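# Stand a toppled gift box upright and open lid

## Task

A closed gift box is lying on one of its sides on the table. Turn it so it rests on its bottom, then open it far enough that the lid is roughly upright or tipped back past upright. Concealed magnets keep the lid's flap closed.

## Robot and tools

ROBOT. Two six-joint arms, left_arm and right_arm, each ending in a dexterous hand: right_arm has a right hand, left_arm a mirrored left hand. Base poses in the scene frame: left_arm at (-0.018, +0.419, 0) m, right_arm at (+0.045, -0.413, 0) m, both turned very slightly about z. A camera stand sits behind the arms.

FRAME. Scene frame: origin at table-top height halfway between the nominal bases, +z up, +x out over the table, +y toward left_arm. Reported positions (m), quaternions (wxyz) and velocities are in this frame and can be off by a few cm. Each hand point has its own axes: +z along straight fingers toward the tips, +y out of the palm face, +x across the palm away from the thumb on the right hand (toward the thumb on the left). The palm face is at y = -0.062; straight fingertips reach about 0.156 m past the hand point's z. A rigid mast sticks out on the palm side near the wrist and can collide. Fingertips have rubber caps.

execute_actions(actions, cameras). actions is a list of actions; each action is a table of at most 15 rows, one per 1/30 s step, the last row repeating if fewer. Every row is one flat list of 48 numbers in [-1, 1] covering both arms, always all 48: left dx, dy, dz, rx, ry, rz; 16 left hand motors; left current_limit, speed; then the same 24 for the right. dx..rz are offsets (not poses) from that arm's Hand target as it stood when the action began, along scene axes; 1.0 = 0.6 m or 180 degrees; rx, ry, rz form one rotation vector, turning about the Hand target position. Rows within one action all count from the same start; each new action starts from the updated Hand target, so repeating an offset keeps moving. Six zeros re-request the current Hand target. An empty actions list returns state plus all camera images.

Hand numbers are absolute goals, not offsets: each maps linearly between a hinge's two stops. Order: index_mcp, index_abd, index_pip, index_dip, thumb_cmc, thumb_axl, thumb_mcp, thumb_ipl, middle_mcp, middle_abd, middle_pip, middle_dip, ring_mcp, ring_abd, ring_pip, ring_dip. Brackets (deg at +1, at -1; straight value): finger _mcp (-18, +128; +0.75), _abd (-60, +60; 0.00), _pip (-29, +108; +0.58), _dip (-21, +117; +0.70); lowering these curls the fingers toward the palm. thumb_cmc (-20, +120; +0.71), lower swings the thumb in front of the palm; thumb_axl (-27, +140; +0.68) rolls it; thumb_mcp (-69, +109; +0.23) and thumb_ipl (-77, +108; +0.17) bend it. On this right_gripper, thumb_mcp goals cannot exceed +84.7 degrees; larger requests are treated and reported as that. current_limit maps -1..+1 to 0..550 mA (floor 11 mA) and also caps hinge speed; speed sets hinge rate as (speed+1)/2 of 8.5 rad/s. Start values: +0.4 and -0.6. A 0 for a hand motor is a real goal; to leave a hand unchanged, send back its hand_goal, hand_current_limit and hand_speed.

move(target, speed, blend, stop_force, zero, blocking, cameras). target is one 48-number row or up to 15 rows; pose numbers are offsets from the Hand targets at the move's start, every row from that same start. Hand points travel in straight lines, turning the short way. speed: m/s, 0.002 to 3.6, default 0.25 (rotation up to twice that in rad/s); one value or one per target. blend: corner radius in m for lists; 0 stops at each target. stop_force: 3 to 120 N for both arms, ends an arm's path when its wrist sensor feels that much push; unreliable while turning, not usable with blocking=false; omit it when backing away from a contact. zero (default true) re-zeros before the move. blocking=false returns after about 0.5 s while motion continues. The 'move:' line reports the ending (done, off_target, moving, held, fault) and limits (paced, held). Moves do not avoid obstacles.

wait(seconds 0 to 10), stop() to brake a running move, zoom_image(camera, region [x0,y0,x1,y1] px, at most 504 by 504), zero_wrist_force(arm), finished_scene(scene: this scene's number), which is final and only valid once the box stays upright and open unaided.

RESULTS. Hand target is the last commanded pose after clipping; the hand may rest short of it, and the next command re-requests it. Joint positions, joint torques (whole drive output, noisy), wrist force/torque in end-effector axes (plus a peak line), and per-motor hand_goal, hand_measured, hand_current_ma, hand_state (moving, goal, blocked, overload). 'within noise' means that arm is still.

CAMERAS. cam_high and cam_low 672x504, cam_left_wrist and cam_right_wrist 616x616 fisheye.

CAUTIONS. Orientation commands are clipped to 32 degrees from the measured pose per step. Avoid paths close to an arm's own base. Arms are stiff: overshooting a firm contact, 150 N (about) on any arm part, or joint contact torque over 136 N m (shoulder, elbow) or 25.4 N m (wrists) triggers a 10 s stop. Never let the arms or hands press each other. A hand motor at 495 mA or more for 5 s shuts down for 10 s. Motors above 70 C raise MOTOR HOT; 85 C brakes the arm for 30 to 60 s. Do not drop, slam or knock the box, and never let anything leave the table.

Each tool is called after ">>>" as name(argument=value, ...), one argument or row to a line, values as JSON.

## Session

>>> execute_actions(
  actions=[],
  cameras=["all"],
)

Scene clock: 0.00 s.
left_arm: end_effector_position=(+0.3919, +0.4837, +0.2300) hand_goal=(+0.754, +0.000, +0.576, +0.696, +0.714, +0.678, +0.226, +0.168, +0.754, +0.000, +0.576, +0.696, +0.754, +0.000, +0.576, +0.696) hand_measured=(+0.754, +0.000, +0.576, +0.696, +0.714, +0.678, +0.226, +0.168, +0.754, +0.000, +0.576, +0.696, +0.754, +0.000, +0.576, +0.696) hand_current_ma=(+0, +0, +0, +0, +0, +0, +0, +0, +0, +0, +0, +0, +0, +0, +0, +0) hand_state=(goal, goal, goal, goal, goal, goal, goal, goal, goal, goal, goal, goal, goal, goal, goal, goal) hand_current_limit=0.40 hand_speed=-0.60 end_effector_quat_wxyz=(+0.000, +0.025, +1.000, +0.000) | right_arm: end_effector_position=(+0.4483, -0.5124, +0.2300) hand_goal=(+0.754, +0.000, +0.576, +0.696, +0.714, +0.678, +0.226, +0.168, +0.754, +0.000, +0.576, +0.696, +0.754, +0.000, +0.576, +0.696) hand_measured=(+0.754, +0.000, +0.576, +0.696, +0.714, +0.678, +0.226, +0.168, +0.754, +0.000, +0.576, +0.696, +0.754, +0.000, +0.576, +0.696) hand_current_ma=(+0, +0, +0, +0, +0, +0, +0, +0, +0, +0, +0, +0, +0, +0, +0, +0) hand_state=(goal, goal, goal, goal, goal, goal, goal, goal, goal, goal, goal, goal, goal, goal, goal, goal) hand_current_limit=0.40 hand_speed=-0.60 end_effector_quat_wxyz=(+0.000, +1.000, -0.018, +0.000)
Joint positions: left_arm=[3.458 -1.419 -2.042 -1.252 1.571 -1.255] | right_arm=[-0.316 -1.723 2.042 -1.89 -1.571 1.255]
Joint velocities: within noise
Joint torques (N m): no reading
Wrist force (N): no reading
Wrist torque (N m): no reading
Wrist force, peak (N): no reading
Hand target: left_arm +0.3919, +0.4837, +0.2300; +0.000, +0.025, +1.000, +0.000 | right_arm +0.4483, -0.5124, +0.2300; +0.000, +1.000, -0.018, +0.000

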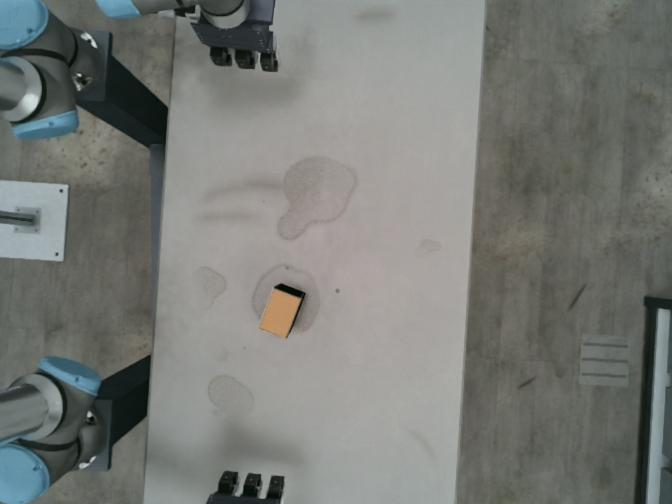

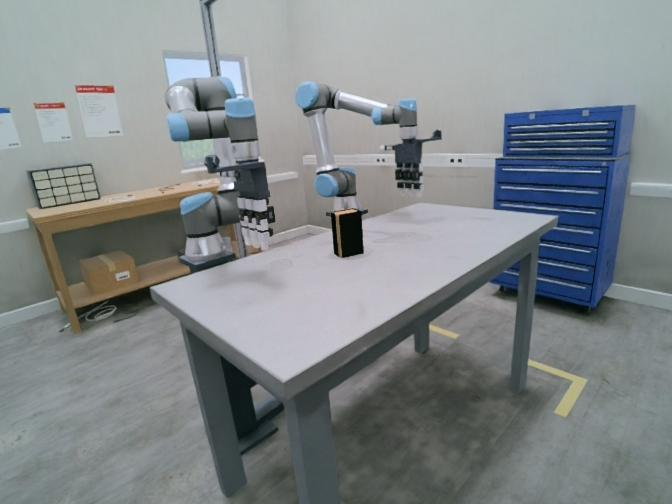

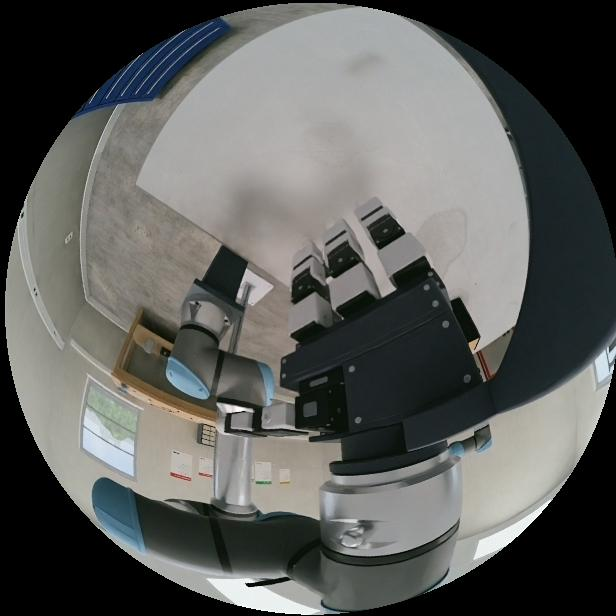

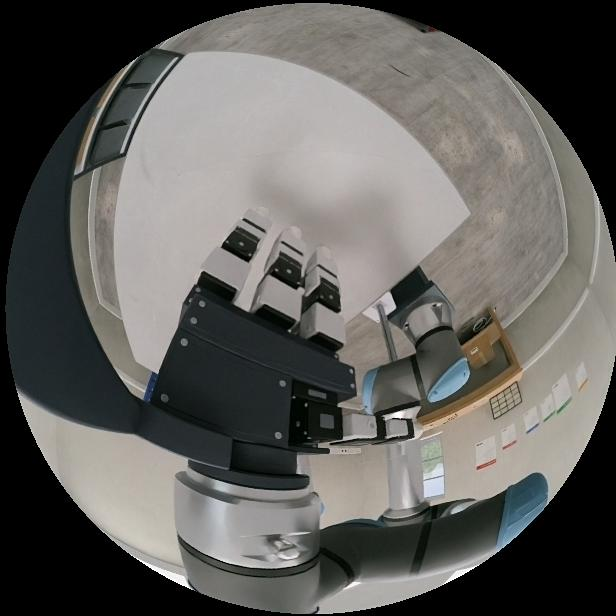

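>>> zoom_image(
  camera="cam_high",
  region=[230, 260, 340, 360],
)

>>> zoom_image(
  camera="cam_low",
  region=[290, 180, 410, 280],
)

Scaled by 4.582.

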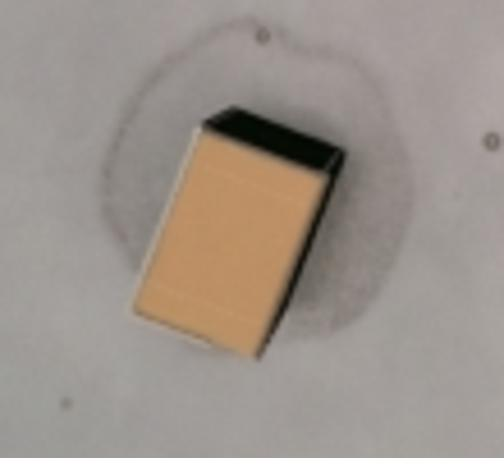

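Scaled by 4.200.

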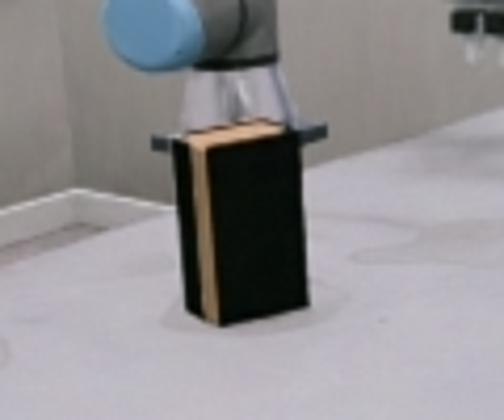

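>>> move(
  target=[
    [0,0,0,0,0,0,0.754,0.0,0.576,0.696,0.714,0.678,0.226,0.168,0.754,0.0,0.576,0.696,0.754,0.0,0.576,0.696,0.4,-0.6, 0.136,0.75,0.20,0.492,-0.099,-0.0813,0.274,-0.095,-0.08,0.55,-0.5714,0.678,0.394,0.168,0.754,0.0,0.576,0.696,0.754,0.0,0.576,0.696,0.4,-0.4],
  ],
  speed=0.4,
  cameras=["all"],
)

Scene clock: 9.63 s.
left_arm: end_effector_position=(+0.3919, +0.4837, +0.2300) hand_goal=(+0.754, +0.000, +0.576, +0.696, +0.714, +0.678, +0.226, +0.168, +0.754, +0.000, +0.576, +0.696, +0.754, +0.000, +0.576, +0.696) hand_measured=(+0.754, +0.000, +0.576, +0.696, +0.714, +0.678, +0.224, +0.168, +0.754, +0.000, +0.576, +0.696, +0.754, +0.000, +0.576, +0.696) hand_current_ma=(+0, +0, +0, +0, +0, +0, -1, +0, +0, +0, +0, +0, +0, +0, +0, +0) hand_state=(goal, goal, goal, goal, goal, goal, goal, goal, goal, goal, goal, goal, goal, goal, goal, goal) hand_current_limit=0.40 hand_speed=-0.60 end_effector_quat_wxyz=(+0.000, +0.025, +1.000, +0.000) | right_arm: end_effector_position=(+0.5299, -0.0625, +0.3500) hand_goal=(+0.274, -0.094, -0.080, +0.550, -0.572, +0.678, +0.394, +0.168, +0.754, +0.000, +0.576, +0.696, +0.754, +0.000, +0.576, +0.696) hand_measured=(+0.268, -0.090, -0.078, +0.552, -0.570, +0.678, +0.390, +0.168, +0.746, +0.000, +0.576, +0.696, +0.746, +0.000, +0.576, +0.696) hand_current_ma=(-4, +1, +1, +1, +1, +0, -4, +0, -6, +0, +0, +0, -6, +0, +0, +0) hand_state=(goal, goal, goal, goal, goal, goal, goal, goal, goal, goal, goal, goal, goal, goal, goal, goal) hand_current_limit=0.40 hand_speed=-0.40 end_effector_quat_wxyz=(+0.696, -0.696, +0.127, -0.127) end_effector_velocity=(-0.001, +0.001, +0.001) end_effector_angular_velocity=(+0.001, -0.006, +0.001)
Joint positions: left_arm=[3.458 -1.419 -2.042 -1.252 1.571 -1.255] | right_arm=[0.022 -1.307 1.957 -3.792 -0.348 3.141]
Joint velocities: left_arm=[within noise] | right_arm=[0.001 -0.001 -0.001 -0.007 0 0.004]
Joint torques (N m): left_arm=[-0.07 16.96 19.28 2.53 0.22 0.15] | right_arm=[12.25 -32.66 -10.29 -2.31 0.89 2.77]
Wrist force (N): left_arm=[0.3 0.0 -0.1] | right_arm=[1.8 0.7 -0.9]
Wrist torque (N m): left_arm=[0.00 -0.04 0.02] | right_arm=[0.14 -0.13 0.30]
Wrist force, peak (N): left_arm=[0.5 -0.3 -0.1] | right_arm=[2.7 1.3 -1.0]
Hand target: left_arm +0.3919, +0.4837, +0.2300; +0.000, +0.025, +1.000, +0.000 | right_arm +0.5299, -0.0624, +0.3500; +0.696, -0.696, +0.127, -0.127
Off the commanded pose: left_arm 0.000 m, 0 deg | right_arm 0.000 m, 0 deg.
move: done

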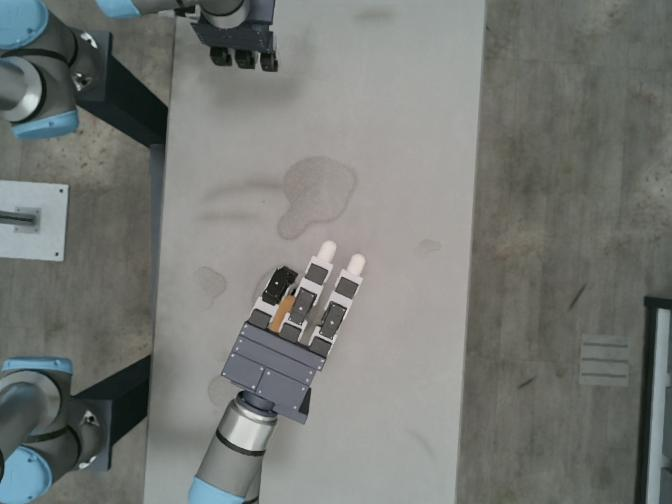

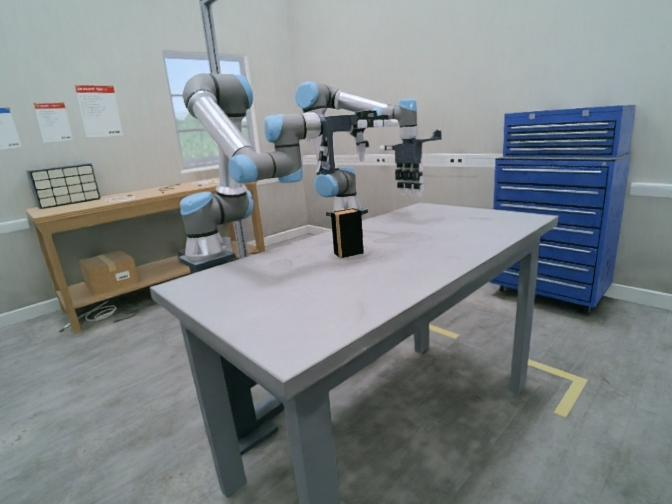

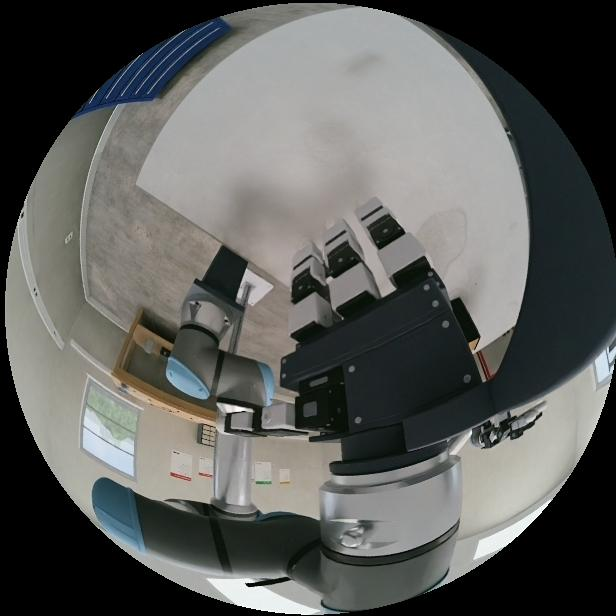

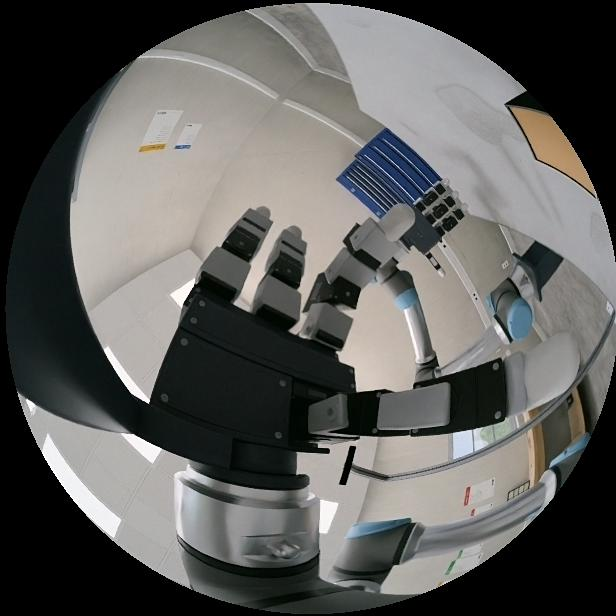

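>>> zoom_image(
  camera="cam_right_wrist",
  region=[480, 80, 616, 216],
)

>>> zoom_image(
  camera="cam_high",
  region=[200, 220, 400, 420],
)

>>> zoom_image(
  camera="cam_low",
  region=[290, 90, 410, 280],
)

Scaled by 3.706 from the camera's 616x616 image, which has a finer 880x880 frame.

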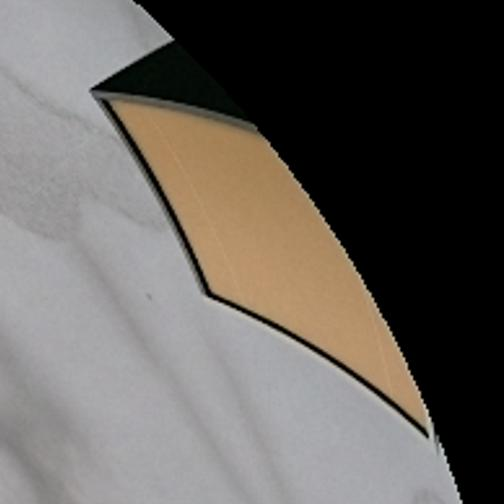

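Scaled by 2.520.

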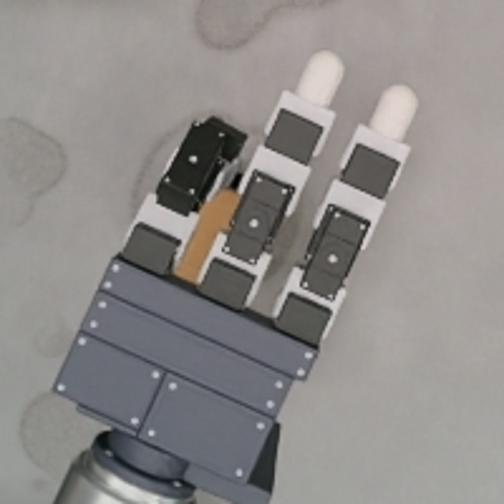

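Scaled by 2.653.

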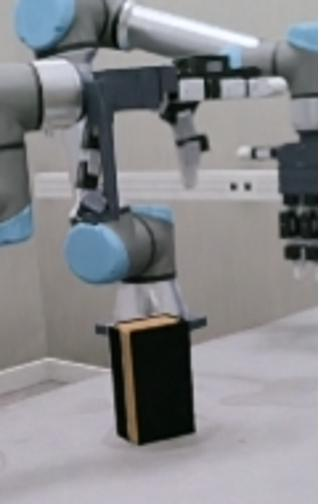

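>>> zoom_image(
  camera="cam_low",
  region=[325, 200, 370, 265],
)

>>> zoom_image(
  camera="cam_right_wrist",
  region=[500, 95, 600, 205],
)

Scaled by 7.754.

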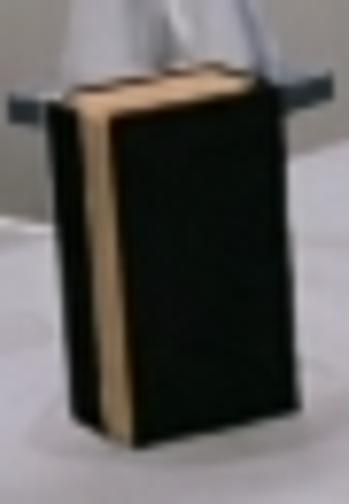

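Scaled by 4.582 from the camera's 616x616 image, which has a finer 880x880 frame.

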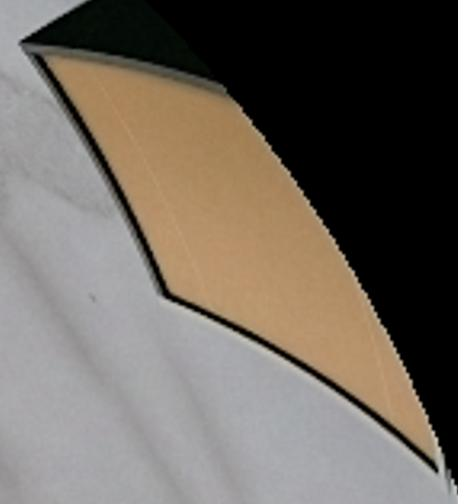

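>>> move(
  target=[
    [0,0,0,0,0,0,0.754,0.0,0.576,0.696,0.714,0.678,0.226,0.168,0.754,0.0,0.576,0.696,0.754,0.0,0.576,0.696,0.4,-0.6, 0.0258,0.0117,-0.1667,0,0,0.015,0.274,-0.095,-0.08,0.55,-0.5714,0.678,0.394,0.168,0.754,0.0,0.576,0.696,0.754,0.0,0.576,0.696,0.4,-0.4],
  ],
  speed=0.25,
  cameras=["all"],
)

>>> zoom_image(
  camera="cam_high",
  region=[220, 240, 380, 400],
)

>>> zoom_image(
  camera="cam_low",
  region=[290, 130, 420, 280],
)

Scene clock: 14.70 s.
left_arm: end_effector_position=(+0.3919, +0.4837, +0.2300) hand_goal=(+0.754, +0.000, +0.576, +0.696, +0.714, +0.678, +0.226, +0.168, +0.754, +0.000, +0.576, +0.696, +0.754, +0.000, +0.576, +0.696) hand_measured=(+0.754, +0.000, +0.576, +0.696, +0.714, +0.678, +0.224, +0.168, +0.754, +0.000, +0.576, +0.696, +0.754, +0.000, +0.576, +0.696) hand_current_ma=(+0, +0, +0, +0, +0, +0, -1, +0, +0, +0, +0, +0, +0, +0, +0, +0) hand_state=(goal, goal, goal, goal, goal, goal, goal, goal, goal, goal, goal, goal, goal, goal, goal, goal) hand_current_limit=0.40 hand_speed=-0.60 end_effector_quat_wxyz=(+0.000, +0.025, +1.000, +0.000) | right_arm: end_effector_position=(+0.5453, -0.0553, +0.2501) hand_goal=(+0.274, -0.094, -0.080, +0.550, -0.572, +0.678, +0.394, +0.168, +0.754, +0.000, +0.576, +0.696, +0.754, +0.000, +0.576, +0.696) hand_measured=(+0.268, -0.090, -0.078, +0.552, -0.570, +0.678, +0.390, +0.168, +0.746, +0.000, +0.576, +0.696, +0.746, +0.000, +0.576, +0.696) hand_current_ma=(-5, +1, +1, +1, +1, +0, -3, +0, -8, +0, +0, +0, -8, +0, +0, +0) hand_state=(goal, goal, goal, goal, goal, goal, goal, goal, goal, goal, goal, goal, goal, goal, goal, goal) hand_current_limit=0.40 hand_speed=-0.40 end_effector_quat_wxyz=(+0.698, -0.698, +0.110, -0.111)
Joint positions: left_arm=[3.458 -1.419 -2.042 -1.252 1.571 -1.255] | right_arm=[0.033 -1.08 1.959 -4.021 -0.312 3.142]
Joint torques (N m): left_arm=[0.4 16.43 19.38 2.54 0.19 0.03] | right_arm=[-12.79 -25.79 -6.8 -0.59 -3.21 -2.76]
Wrist force (N): left_arm=[0.0 0.0 -0.2] | right_arm=[1.7 1.1 -1.0]
Wrist torque (N m): left_arm=[0.01 -0.01 0.00] | right_arm=[0.20 -0.11 0.29]
Wrist force, peak (N): left_arm=[0.4 -0.4 -0.2] | right_arm=[2.1 3.2 -0.6]
Hand target: left_arm +0.3919, +0.4837, +0.2300; +0.000, +0.025, +1.000, +0.000 | right_arm +0.5453, -0.0554, +0.2500; +0.698, -0.698, +0.110, -0.111
Off the commanded pose: left_arm 0.000 m, 0 deg | right_arm 0.000 m, 0 deg.
move: done

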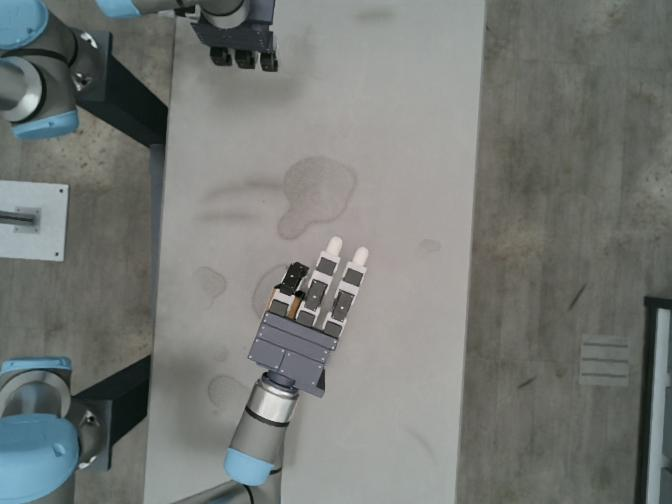

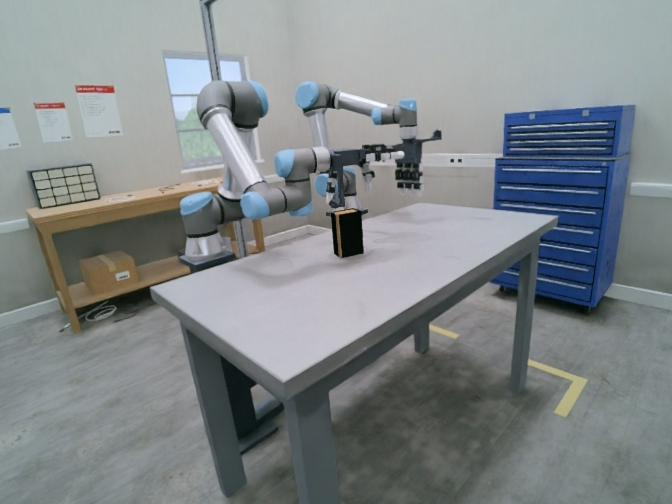

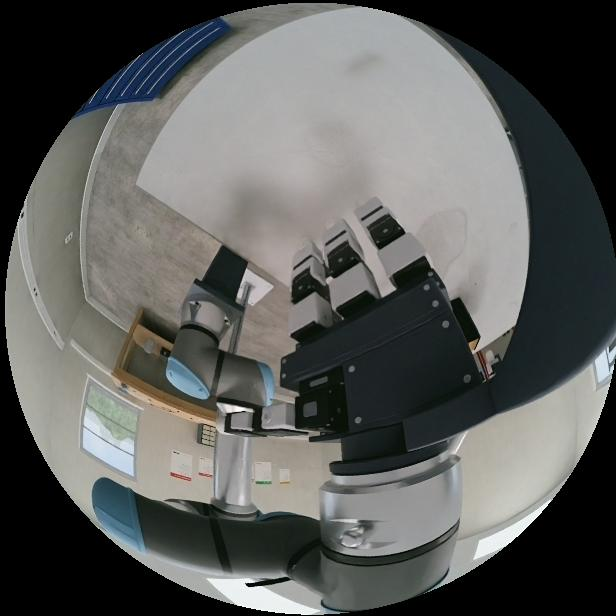

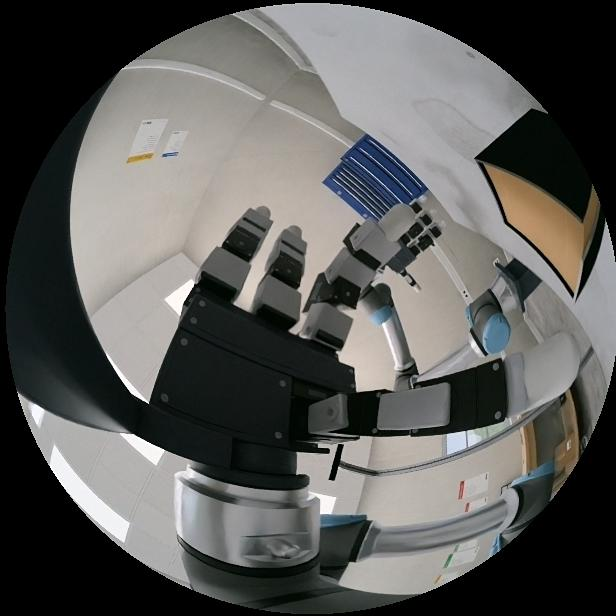

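Scaled by 3.150.

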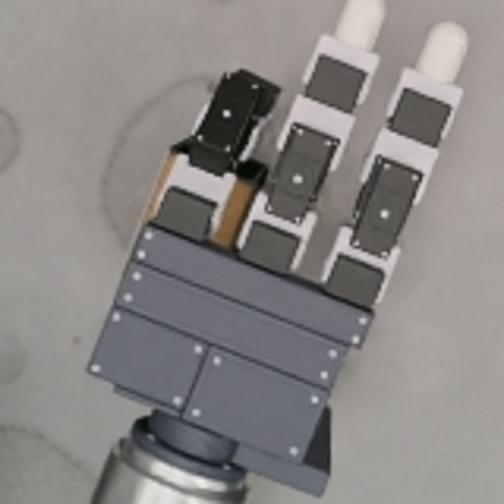

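Scaled by 3.360.

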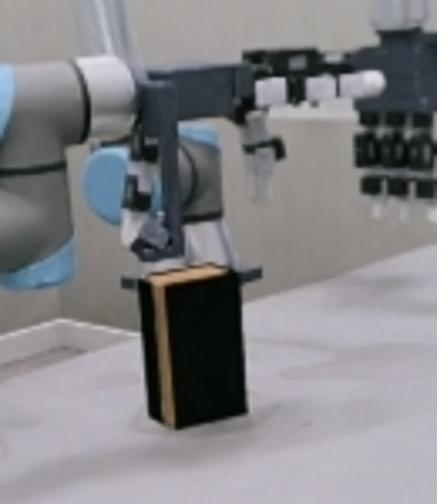

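>>> zoom_image(
  camera="cam_right_wrist",
  region=[460, 90, 616, 320],
)

Scaled by 2.191 from the camera's 616x616 image, which has a finer 880x880 frame.

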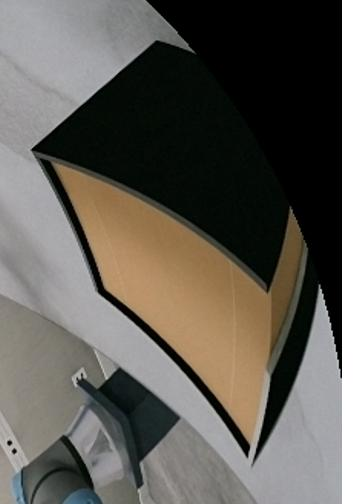

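>>> move(
  target=[
    [0,0,0,0,0,0,0.754,0.0,0.576,0.696,0.714,0.678,0.226,0.168,0.754,0.0,0.576,0.696,0.754,0.0,0.576,0.696,0.4,-0.6, 0,0,-0.14,0,0,0,0.274,-0.095,-0.08,0.55,-0.5714,0.678,0.394,0.168,0.754,0.0,0.576,0.696,0.754,0.0,0.576,0.696,0.4,-0.4],
  ],
  speed=0.15,
  cameras=["all"],
)

>>> zoom_image(
  camera="cam_high",
  region=[220, 240, 380, 400],
)

>>> zoom_image(
  camera="cam_low",
  region=[290, 150, 420, 280],
)

>>> zoom_image(
  camera="cam_right_wrist",
  region=[330, 160, 616, 446],
)

Scene clock: 17.87 s.
left_arm: end_effector_position=(+0.3919, +0.4837, +0.2300) hand_goal=(+0.754, +0.000, +0.576, +0.696, +0.714, +0.678, +0.226, +0.168, +0.754, +0.000, +0.576, +0.696, +0.754, +0.000, +0.576, +0.696) hand_measured=(+0.754, +0.000, +0.576, +0.696, +0.714, +0.678, +0.224, +0.168, +0.754, +0.000, +0.576, +0.696, +0.754, +0.000, +0.576, +0.696) hand_current_ma=(+0, +0, +0, +0, +0, +0, -1, +0, +0, +0, +0, +0, +0, +0, +0, +0) hand_state=(goal, goal, goal, goal, goal, goal, goal, goal, goal, goal, goal, goal, goal, goal, goal, goal) hand_current_limit=0.40 hand_speed=-0.60 end_effector_quat_wxyz=(+0.000, +0.025, +1.000, +0.000) | right_arm: end_effector_position=(+0.5454, -0.0554, +0.1661) hand_goal=(+0.274, -0.094, -0.080, +0.550, -0.572, +0.678, +0.394, +0.168, +0.754, +0.000, +0.576, +0.696, +0.754, +0.000, +0.576, +0.696) hand_measured=(+0.268, -0.090, -0.078, +0.552, -0.570, +0.678, +0.390, +0.168, +0.746, +0.000, +0.576, +0.696, +0.746, +0.000, +0.576, +0.696) hand_current_ma=(-5, +1, +1, +1, +1, +0, -3, +0, -8, +0, +0, +0, -8, +0, +0, +0) hand_state=(goal, goal, goal, goal, goal, goal, goal, goal, goal, goal, goal, goal, goal, goal, goal, goal) hand_current_limit=0.40 hand_speed=-0.40 end_effector_quat_wxyz=(+0.698, -0.698, +0.111, -0.111)
Joint positions: left_arm=[3.458 -1.419 -2.042 -1.252 1.571 -1.255] | right_arm=[0.033 -0.902 1.976 -4.216 -0.312 3.142]
Joint torques (N m): left_arm=[0.24 16.32 19.48 2.54 0.37 0.16] | right_arm=[3.76 -33.23 -8.17 -0.18 2.57 -2.62]
Wrist force (N): left_arm=[0.0 0.2 -0.1] | right_arm=[1.7 1.0 -1.2]
Wrist torque (N m): left_arm=[0.03 0.00 0.00] | right_arm=[0.21 -0.12 0.17]
Wrist force, peak (N): left_arm=[0.2 -0.3 -0.5] | right_arm=[1.6 2.7 -1.1]
Hand target: left_arm +0.3919, +0.4837, +0.2300; +0.000, +0.025, +1.000, +0.000 | right_arm +0.5453, -0.0554, +0.1660; +0.698, -0.698, +0.110, -0.111
Off the commanded pose: left_arm 0.000 m, 0 deg | right_arm 0.000 m, 0 deg.
move: done

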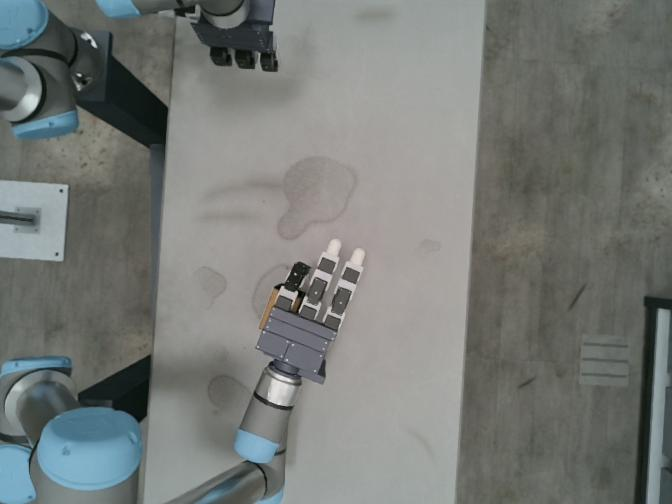

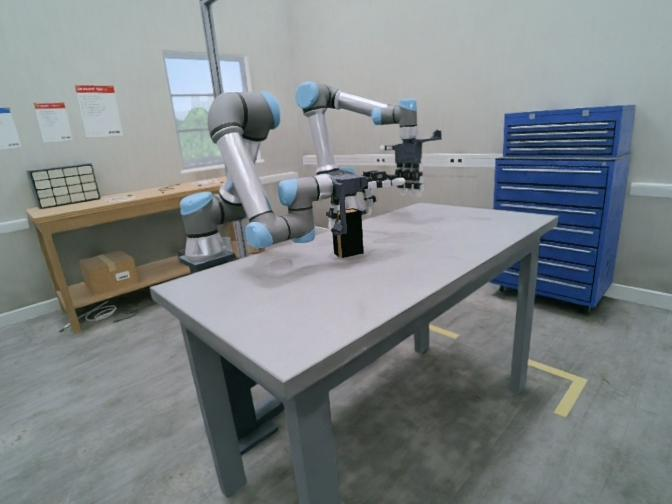

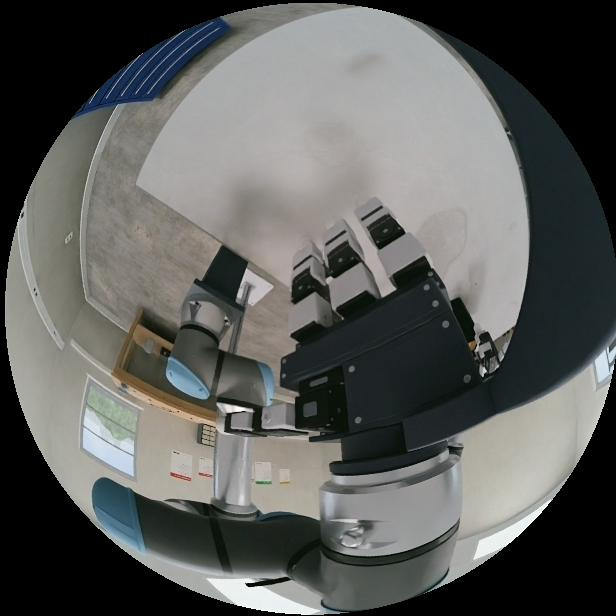

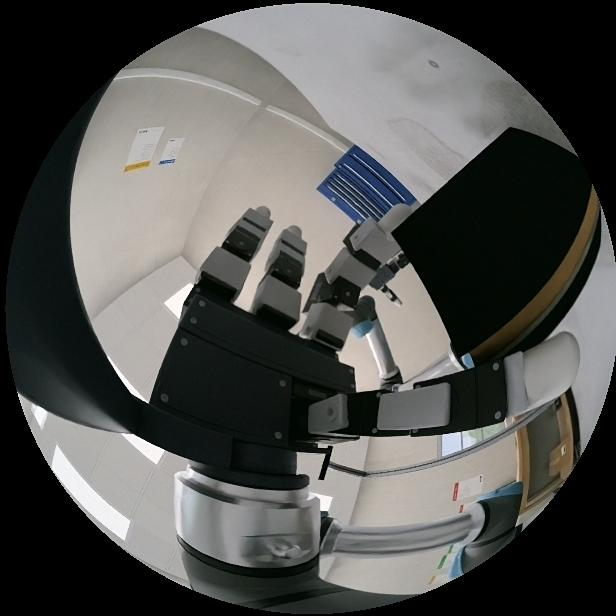

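Scaled by 3.150.

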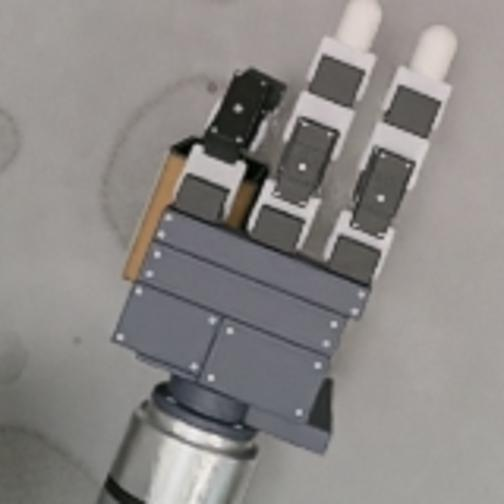

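Scaled by 3.877.

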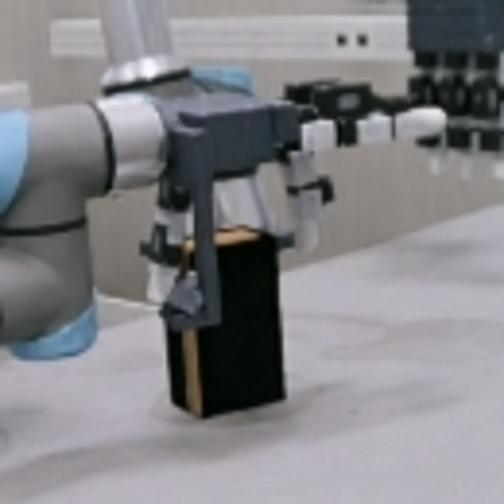

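Scaled by 1.762 from the camera's 616x616 image, which has a finer 880x880 frame.

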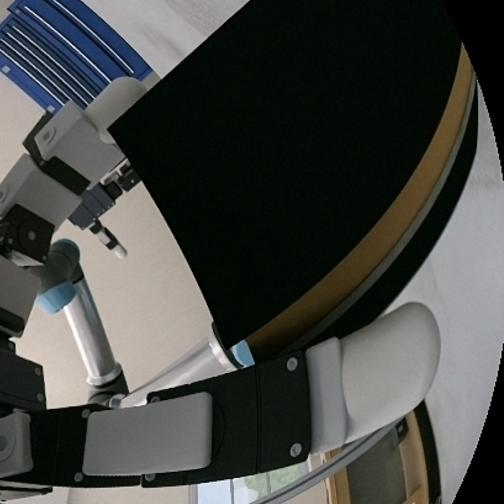

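>>> move(
  target=[
    [0,0,0,0,0,0,0.754,0.0,0.576,0.696,0.714,0.678,0.226,0.168,0.754,0.0,0.576,0.696,0.754,0.0,0.576,0.696,0.4,-0.6, -0.0158,-0.0053,0,0,0,0,-0.014,-0.095,0.139,0.696,-0.5714,0.678,0.292,0.168,0.754,0.0,0.576,0.696,0.754,0.0,0.576,0.696,0.4,-0.8],
  ],
  speed=0.1,
  cameras=["all"],
)

>>> zoom_image(
  camera="cam_high",
  region=[220, 240, 380, 400],
)

>>> zoom_image(
  camera="cam_low",
  region=[290, 150, 420, 280],
)

>>> zoom_image(
  camera="cam_right_wrist",
  region=[330, 160, 616, 446],
)

Scene clock: 19.47 s.
left_arm: end_effector_position=(+0.3919, +0.4837, +0.2300) hand_goal=(+0.754, +0.000, +0.576, +0.696, +0.714, +0.678, +0.226, +0.168, +0.754, +0.000, +0.576, +0.696, +0.754, +0.000, +0.576, +0.696) hand_measured=(+0.754, +0.000, +0.576, +0.696, +0.714, +0.678, +0.224, +0.168, +0.754, +0.000, +0.576, +0.696, +0.754, +0.000, +0.576, +0.696) hand_current_ma=(+0, +0, +0, +0, +0, +0, -1, +0, +0, +0, +0, +0, +0, +0, +0, +0) hand_state=(goal, goal, goal, goal, goal, goal, goal, goal, goal, goal, goal, goal, goal, goal, goal, goal) hand_current_limit=0.40 hand_speed=-0.60 end_effector_quat_wxyz=(+0.000, +0.025, +1.000, +0.000) | right_arm: end_effector_position=(+0.5358, -0.0587, +0.1660) hand_goal=(-0.014, -0.094, +0.140, +0.696, -0.572, +0.678, +0.292, +0.168, +0.754, +0.000, +0.576, +0.696, +0.754, +0.000, +0.576, +0.696) hand_measured=(-0.018, -0.090, +0.136, +0.694, -0.570, +0.678, +0.298, +0.168, +0.746, +0.000, +0.576, +0.696, +0.746, +0.000, +0.576, +0.696) hand_current_ma=(-2, +1, -2, -1, +0, +0, +5, +0, -8, +0, +0, +0, -8, +0, +0, +0) hand_state=(goal, goal, goal, goal, goal, goal, goal, goal, goal, goal, goal, goal, goal, goal, goal, goal) hand_current_limit=0.40 hand_speed=-0.80 end_effector_quat_wxyz=(+0.698, -0.698, +0.110, -0.111)
Joint positions: left_arm=[3.458 -1.419 -2.042 -1.252 1.571 -1.255] | right_arm=[0.026 -0.915 2.007 -4.234 -0.305 3.141]
Joint torques (N m): left_arm=[-0.21 17.44 20 2.74 0.26 0.2] | right_arm=[-2.57 -33.08 -17.02 1.24 0.64 -1]
Wrist force (N): left_arm=[0.2 0.0 -0.2] | right_arm=[1.8 0.9 -1.2]
Wrist torque (N m): left_arm=[0.03 -0.03 0.01] | right_arm=[0.17 -0.14 0.22]
Wrist force, peak (N): left_arm=[0.3 -0.2 -0.4] | right_arm=[2.1 0.5 -1.7]
Hand target: left_arm +0.3919, +0.4837, +0.2300; +0.000, +0.025, +1.000, +0.000 | right_arm +0.5359, -0.0586, +0.1660; +0.698, -0.698, +0.110, -0.111
Off the commanded pose: left_arm 0.000 m, 0 deg | right_arm 0.000 m, 0 deg.
move: done

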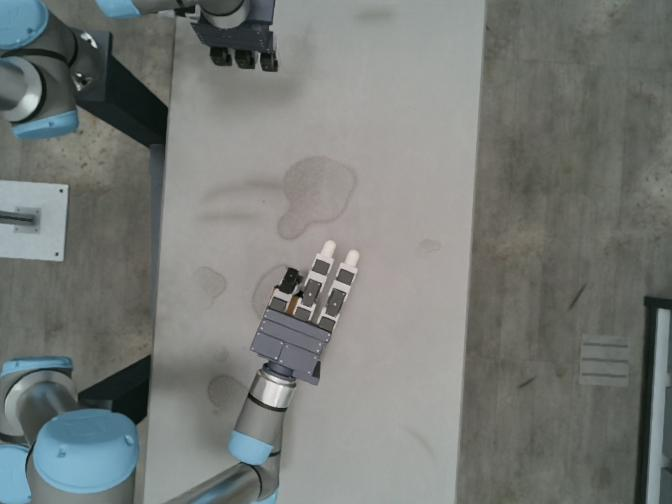

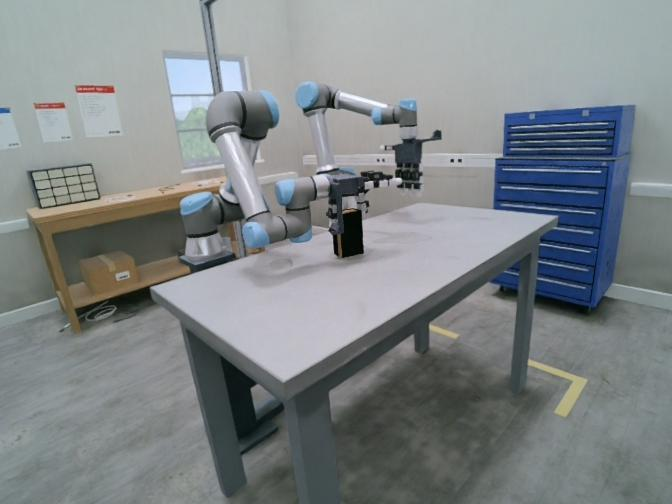

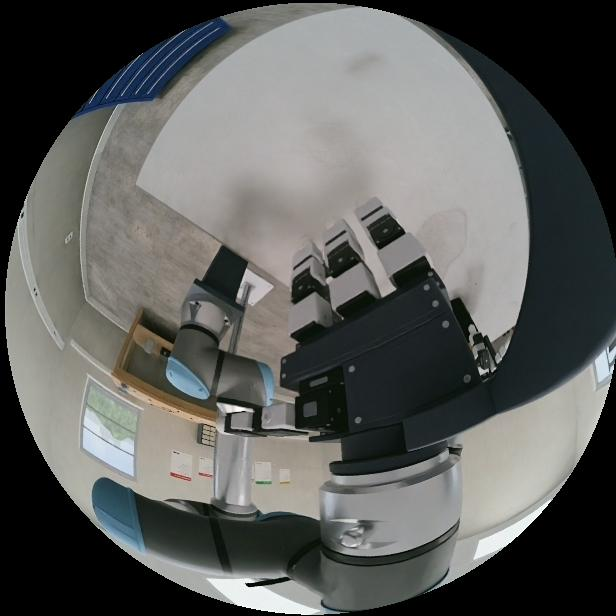

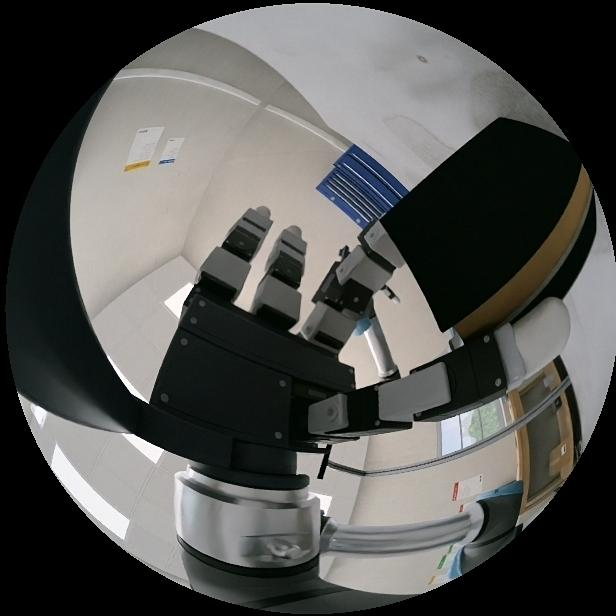

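Scaled by 3.150.

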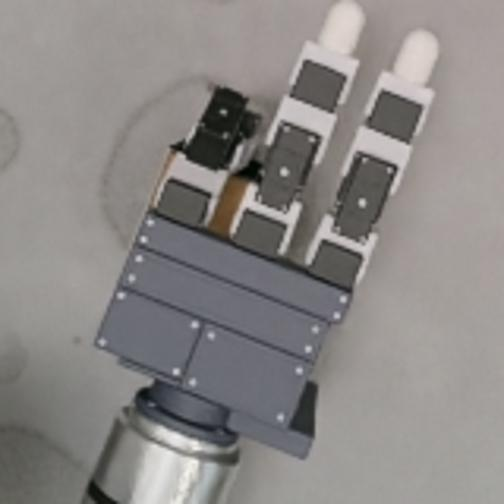

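Scaled by 3.877.

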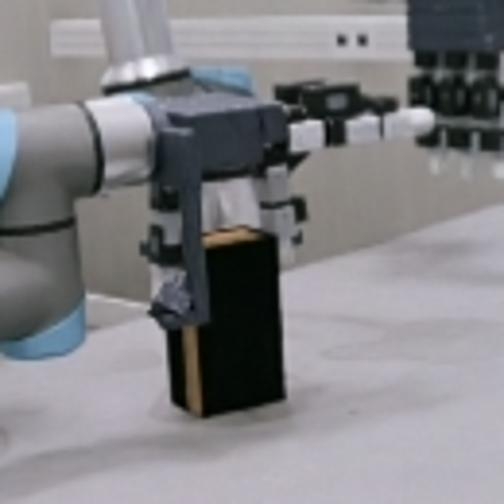

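Scaled by 1.762 from the camera's 616x616 image, which has a finer 880x880 frame.

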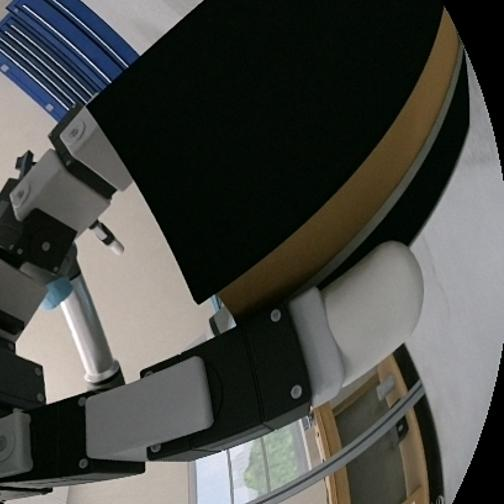

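>>> move(
  target=[
    [0,0,0,0,0,0,0.754,0.0,0.576,0.696,0.714,0.678,0.226,0.168,0.754,0.0,0.576,0.696,0.754,0.0,0.576,0.696,0.4,-0.6, 0,0,0,0,0,0,-0.178,-0.095,0.139,0.696,-0.5714,0.678,0.135,0.168,0.754,0.0,0.576,0.696,0.754,0.0,0.576,0.696,0.6,-0.85],
  ],
  speed=0.1,
  cameras=["all"],
)

>>> zoom_image(
  camera="cam_low",
  region=[290, 150, 420, 280],
)

>>> zoom_image(
  camera="cam_right_wrist",
  region=[330, 160, 616, 446],
)

Scene clock: 20.27 s.
left_arm: end_effector_position=(+0.3919, +0.4837, +0.2300) hand_goal=(+0.754, +0.000, +0.576, +0.696, +0.714, +0.678, +0.226, +0.168, +0.754, +0.000, +0.576, +0.696, +0.754, +0.000, +0.576, +0.696) hand_measured=(+0.754, +0.000, +0.576, +0.696, +0.714, +0.678, +0.224, +0.168, +0.754, +0.000, +0.576, +0.696, +0.754, +0.000, +0.576, +0.696) hand_current_ma=(+0, +0, +0, +0, +0, +0, -1, +0, +0, +0, +0, +0, +0, +0, +0, +0) hand_state=(goal, goal, goal, goal, goal, goal, goal, goal, goal, goal, goal, goal, goal, goal, goal, goal) hand_current_limit=0.40 hand_speed=-0.60 end_effector_quat_wxyz=(+0.000, +0.025, +1.000, +0.000) | right_arm: end_effector_position=(+0.5359, -0.0586, +0.1660) hand_goal=(-0.178, -0.094, +0.140, +0.696, -0.572, +0.678, +0.136, +0.168, +0.754, +0.000, +0.576, +0.696, +0.754, +0.000, +0.576, +0.696) hand_measured=(-0.058, -0.092, +0.170, +0.700, -0.566, +0.678, +0.246, +0.184, +0.746, +0.000, +0.576, +0.696, +0.746, +0.000, +0.576, +0.696) hand_current_ma=(+392, +1, +43, +2, +5, +0, +440, +27, -8, +0, +0, +0, -8, +0, +0, +0) hand_state=(blocked, goal, blocked, goal, goal, goal, blocked, goal, goal, goal, goal, goal, goal, goal, goal, goal) hand_current_limit=0.60 hand_speed=-0.85 end_effector_quat_wxyz=(+0.698, -0.698, +0.110, -0.111)
Joint positions: left_arm=[3.458 -1.419 -2.042 -1.252 1.571 -1.255] | right_arm=[0.026 -0.915 2.006 -4.234 -0.305 3.142]
Joint torques (N m): left_arm=[0.25 17.1 19.18 2.59 0.48 0.07] | right_arm=[10.3 -28.6 -17.5 1.56 -3.18 2.83]
Wrist force (N): left_arm=[0.1 0.1 0.0] | right_arm=[1.9 -0.4 -1.5]
Wrist torque (N m): left_arm=[0.00 -0.01 0.00] | right_arm=[0.05 -0.17 0.25]
Wrist force, peak (N): left_arm=[0.0 -0.5 -0.2] | right_arm=[1.8 -1.3 -1.8]
Hand target: left_arm +0.3919, +0.4837, +0.2300; +0.000, +0.025, +1.000, +0.000 | right_arm +0.5359, -0.0586, +0.1660; +0.698, -0.698, +0.110, -0.111
Off the commanded pose: left_arm 0.000 m, 0 deg | right_arm 0.000 m, 0 deg.
move: done

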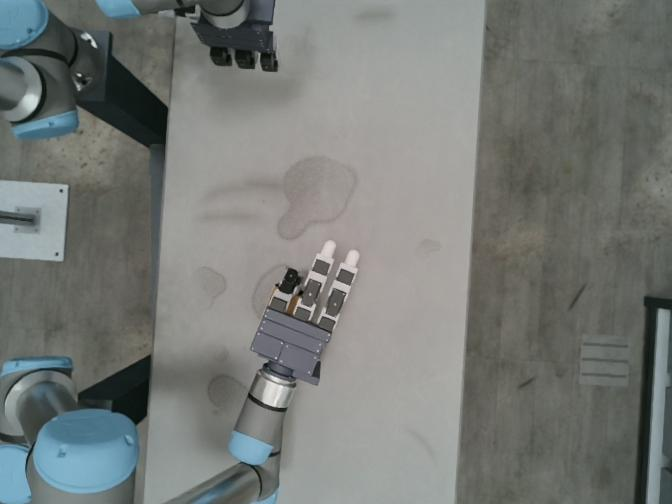

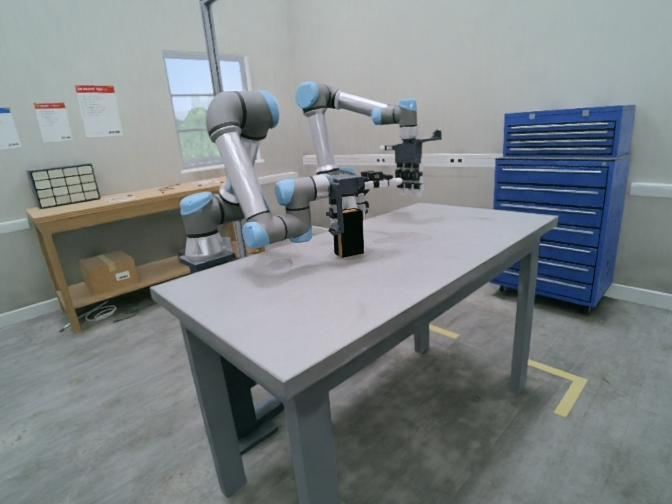

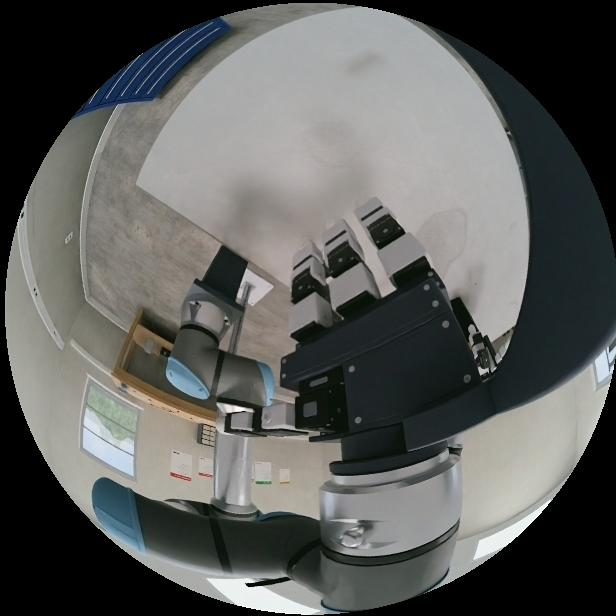

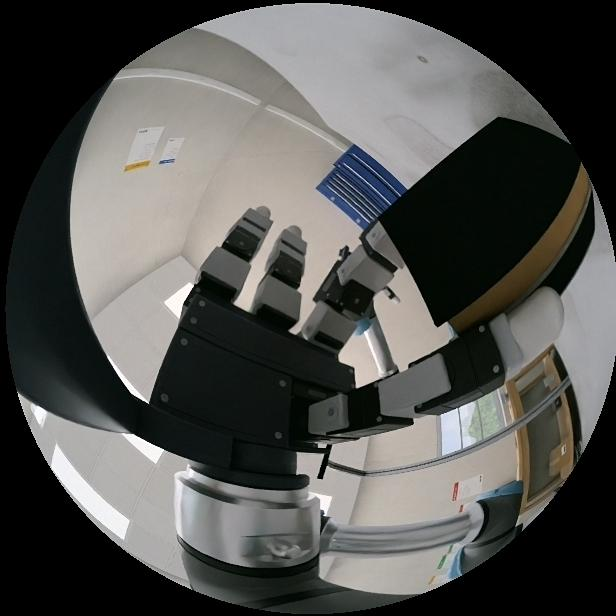

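Scaled by 3.877.

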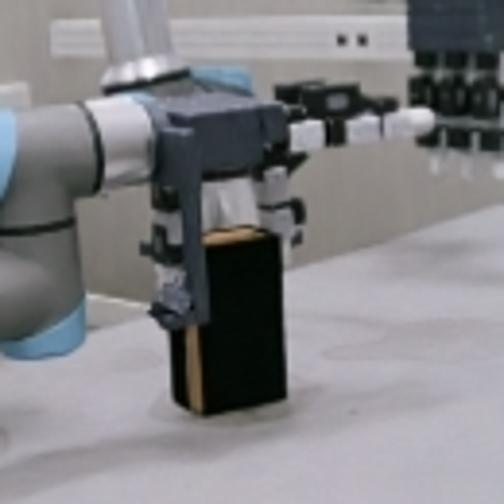

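Scaled by 1.762 from the camera's 616x616 image, which has a finer 880x880 frame.

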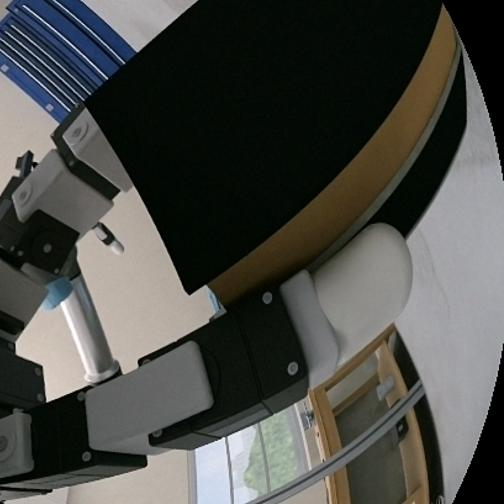

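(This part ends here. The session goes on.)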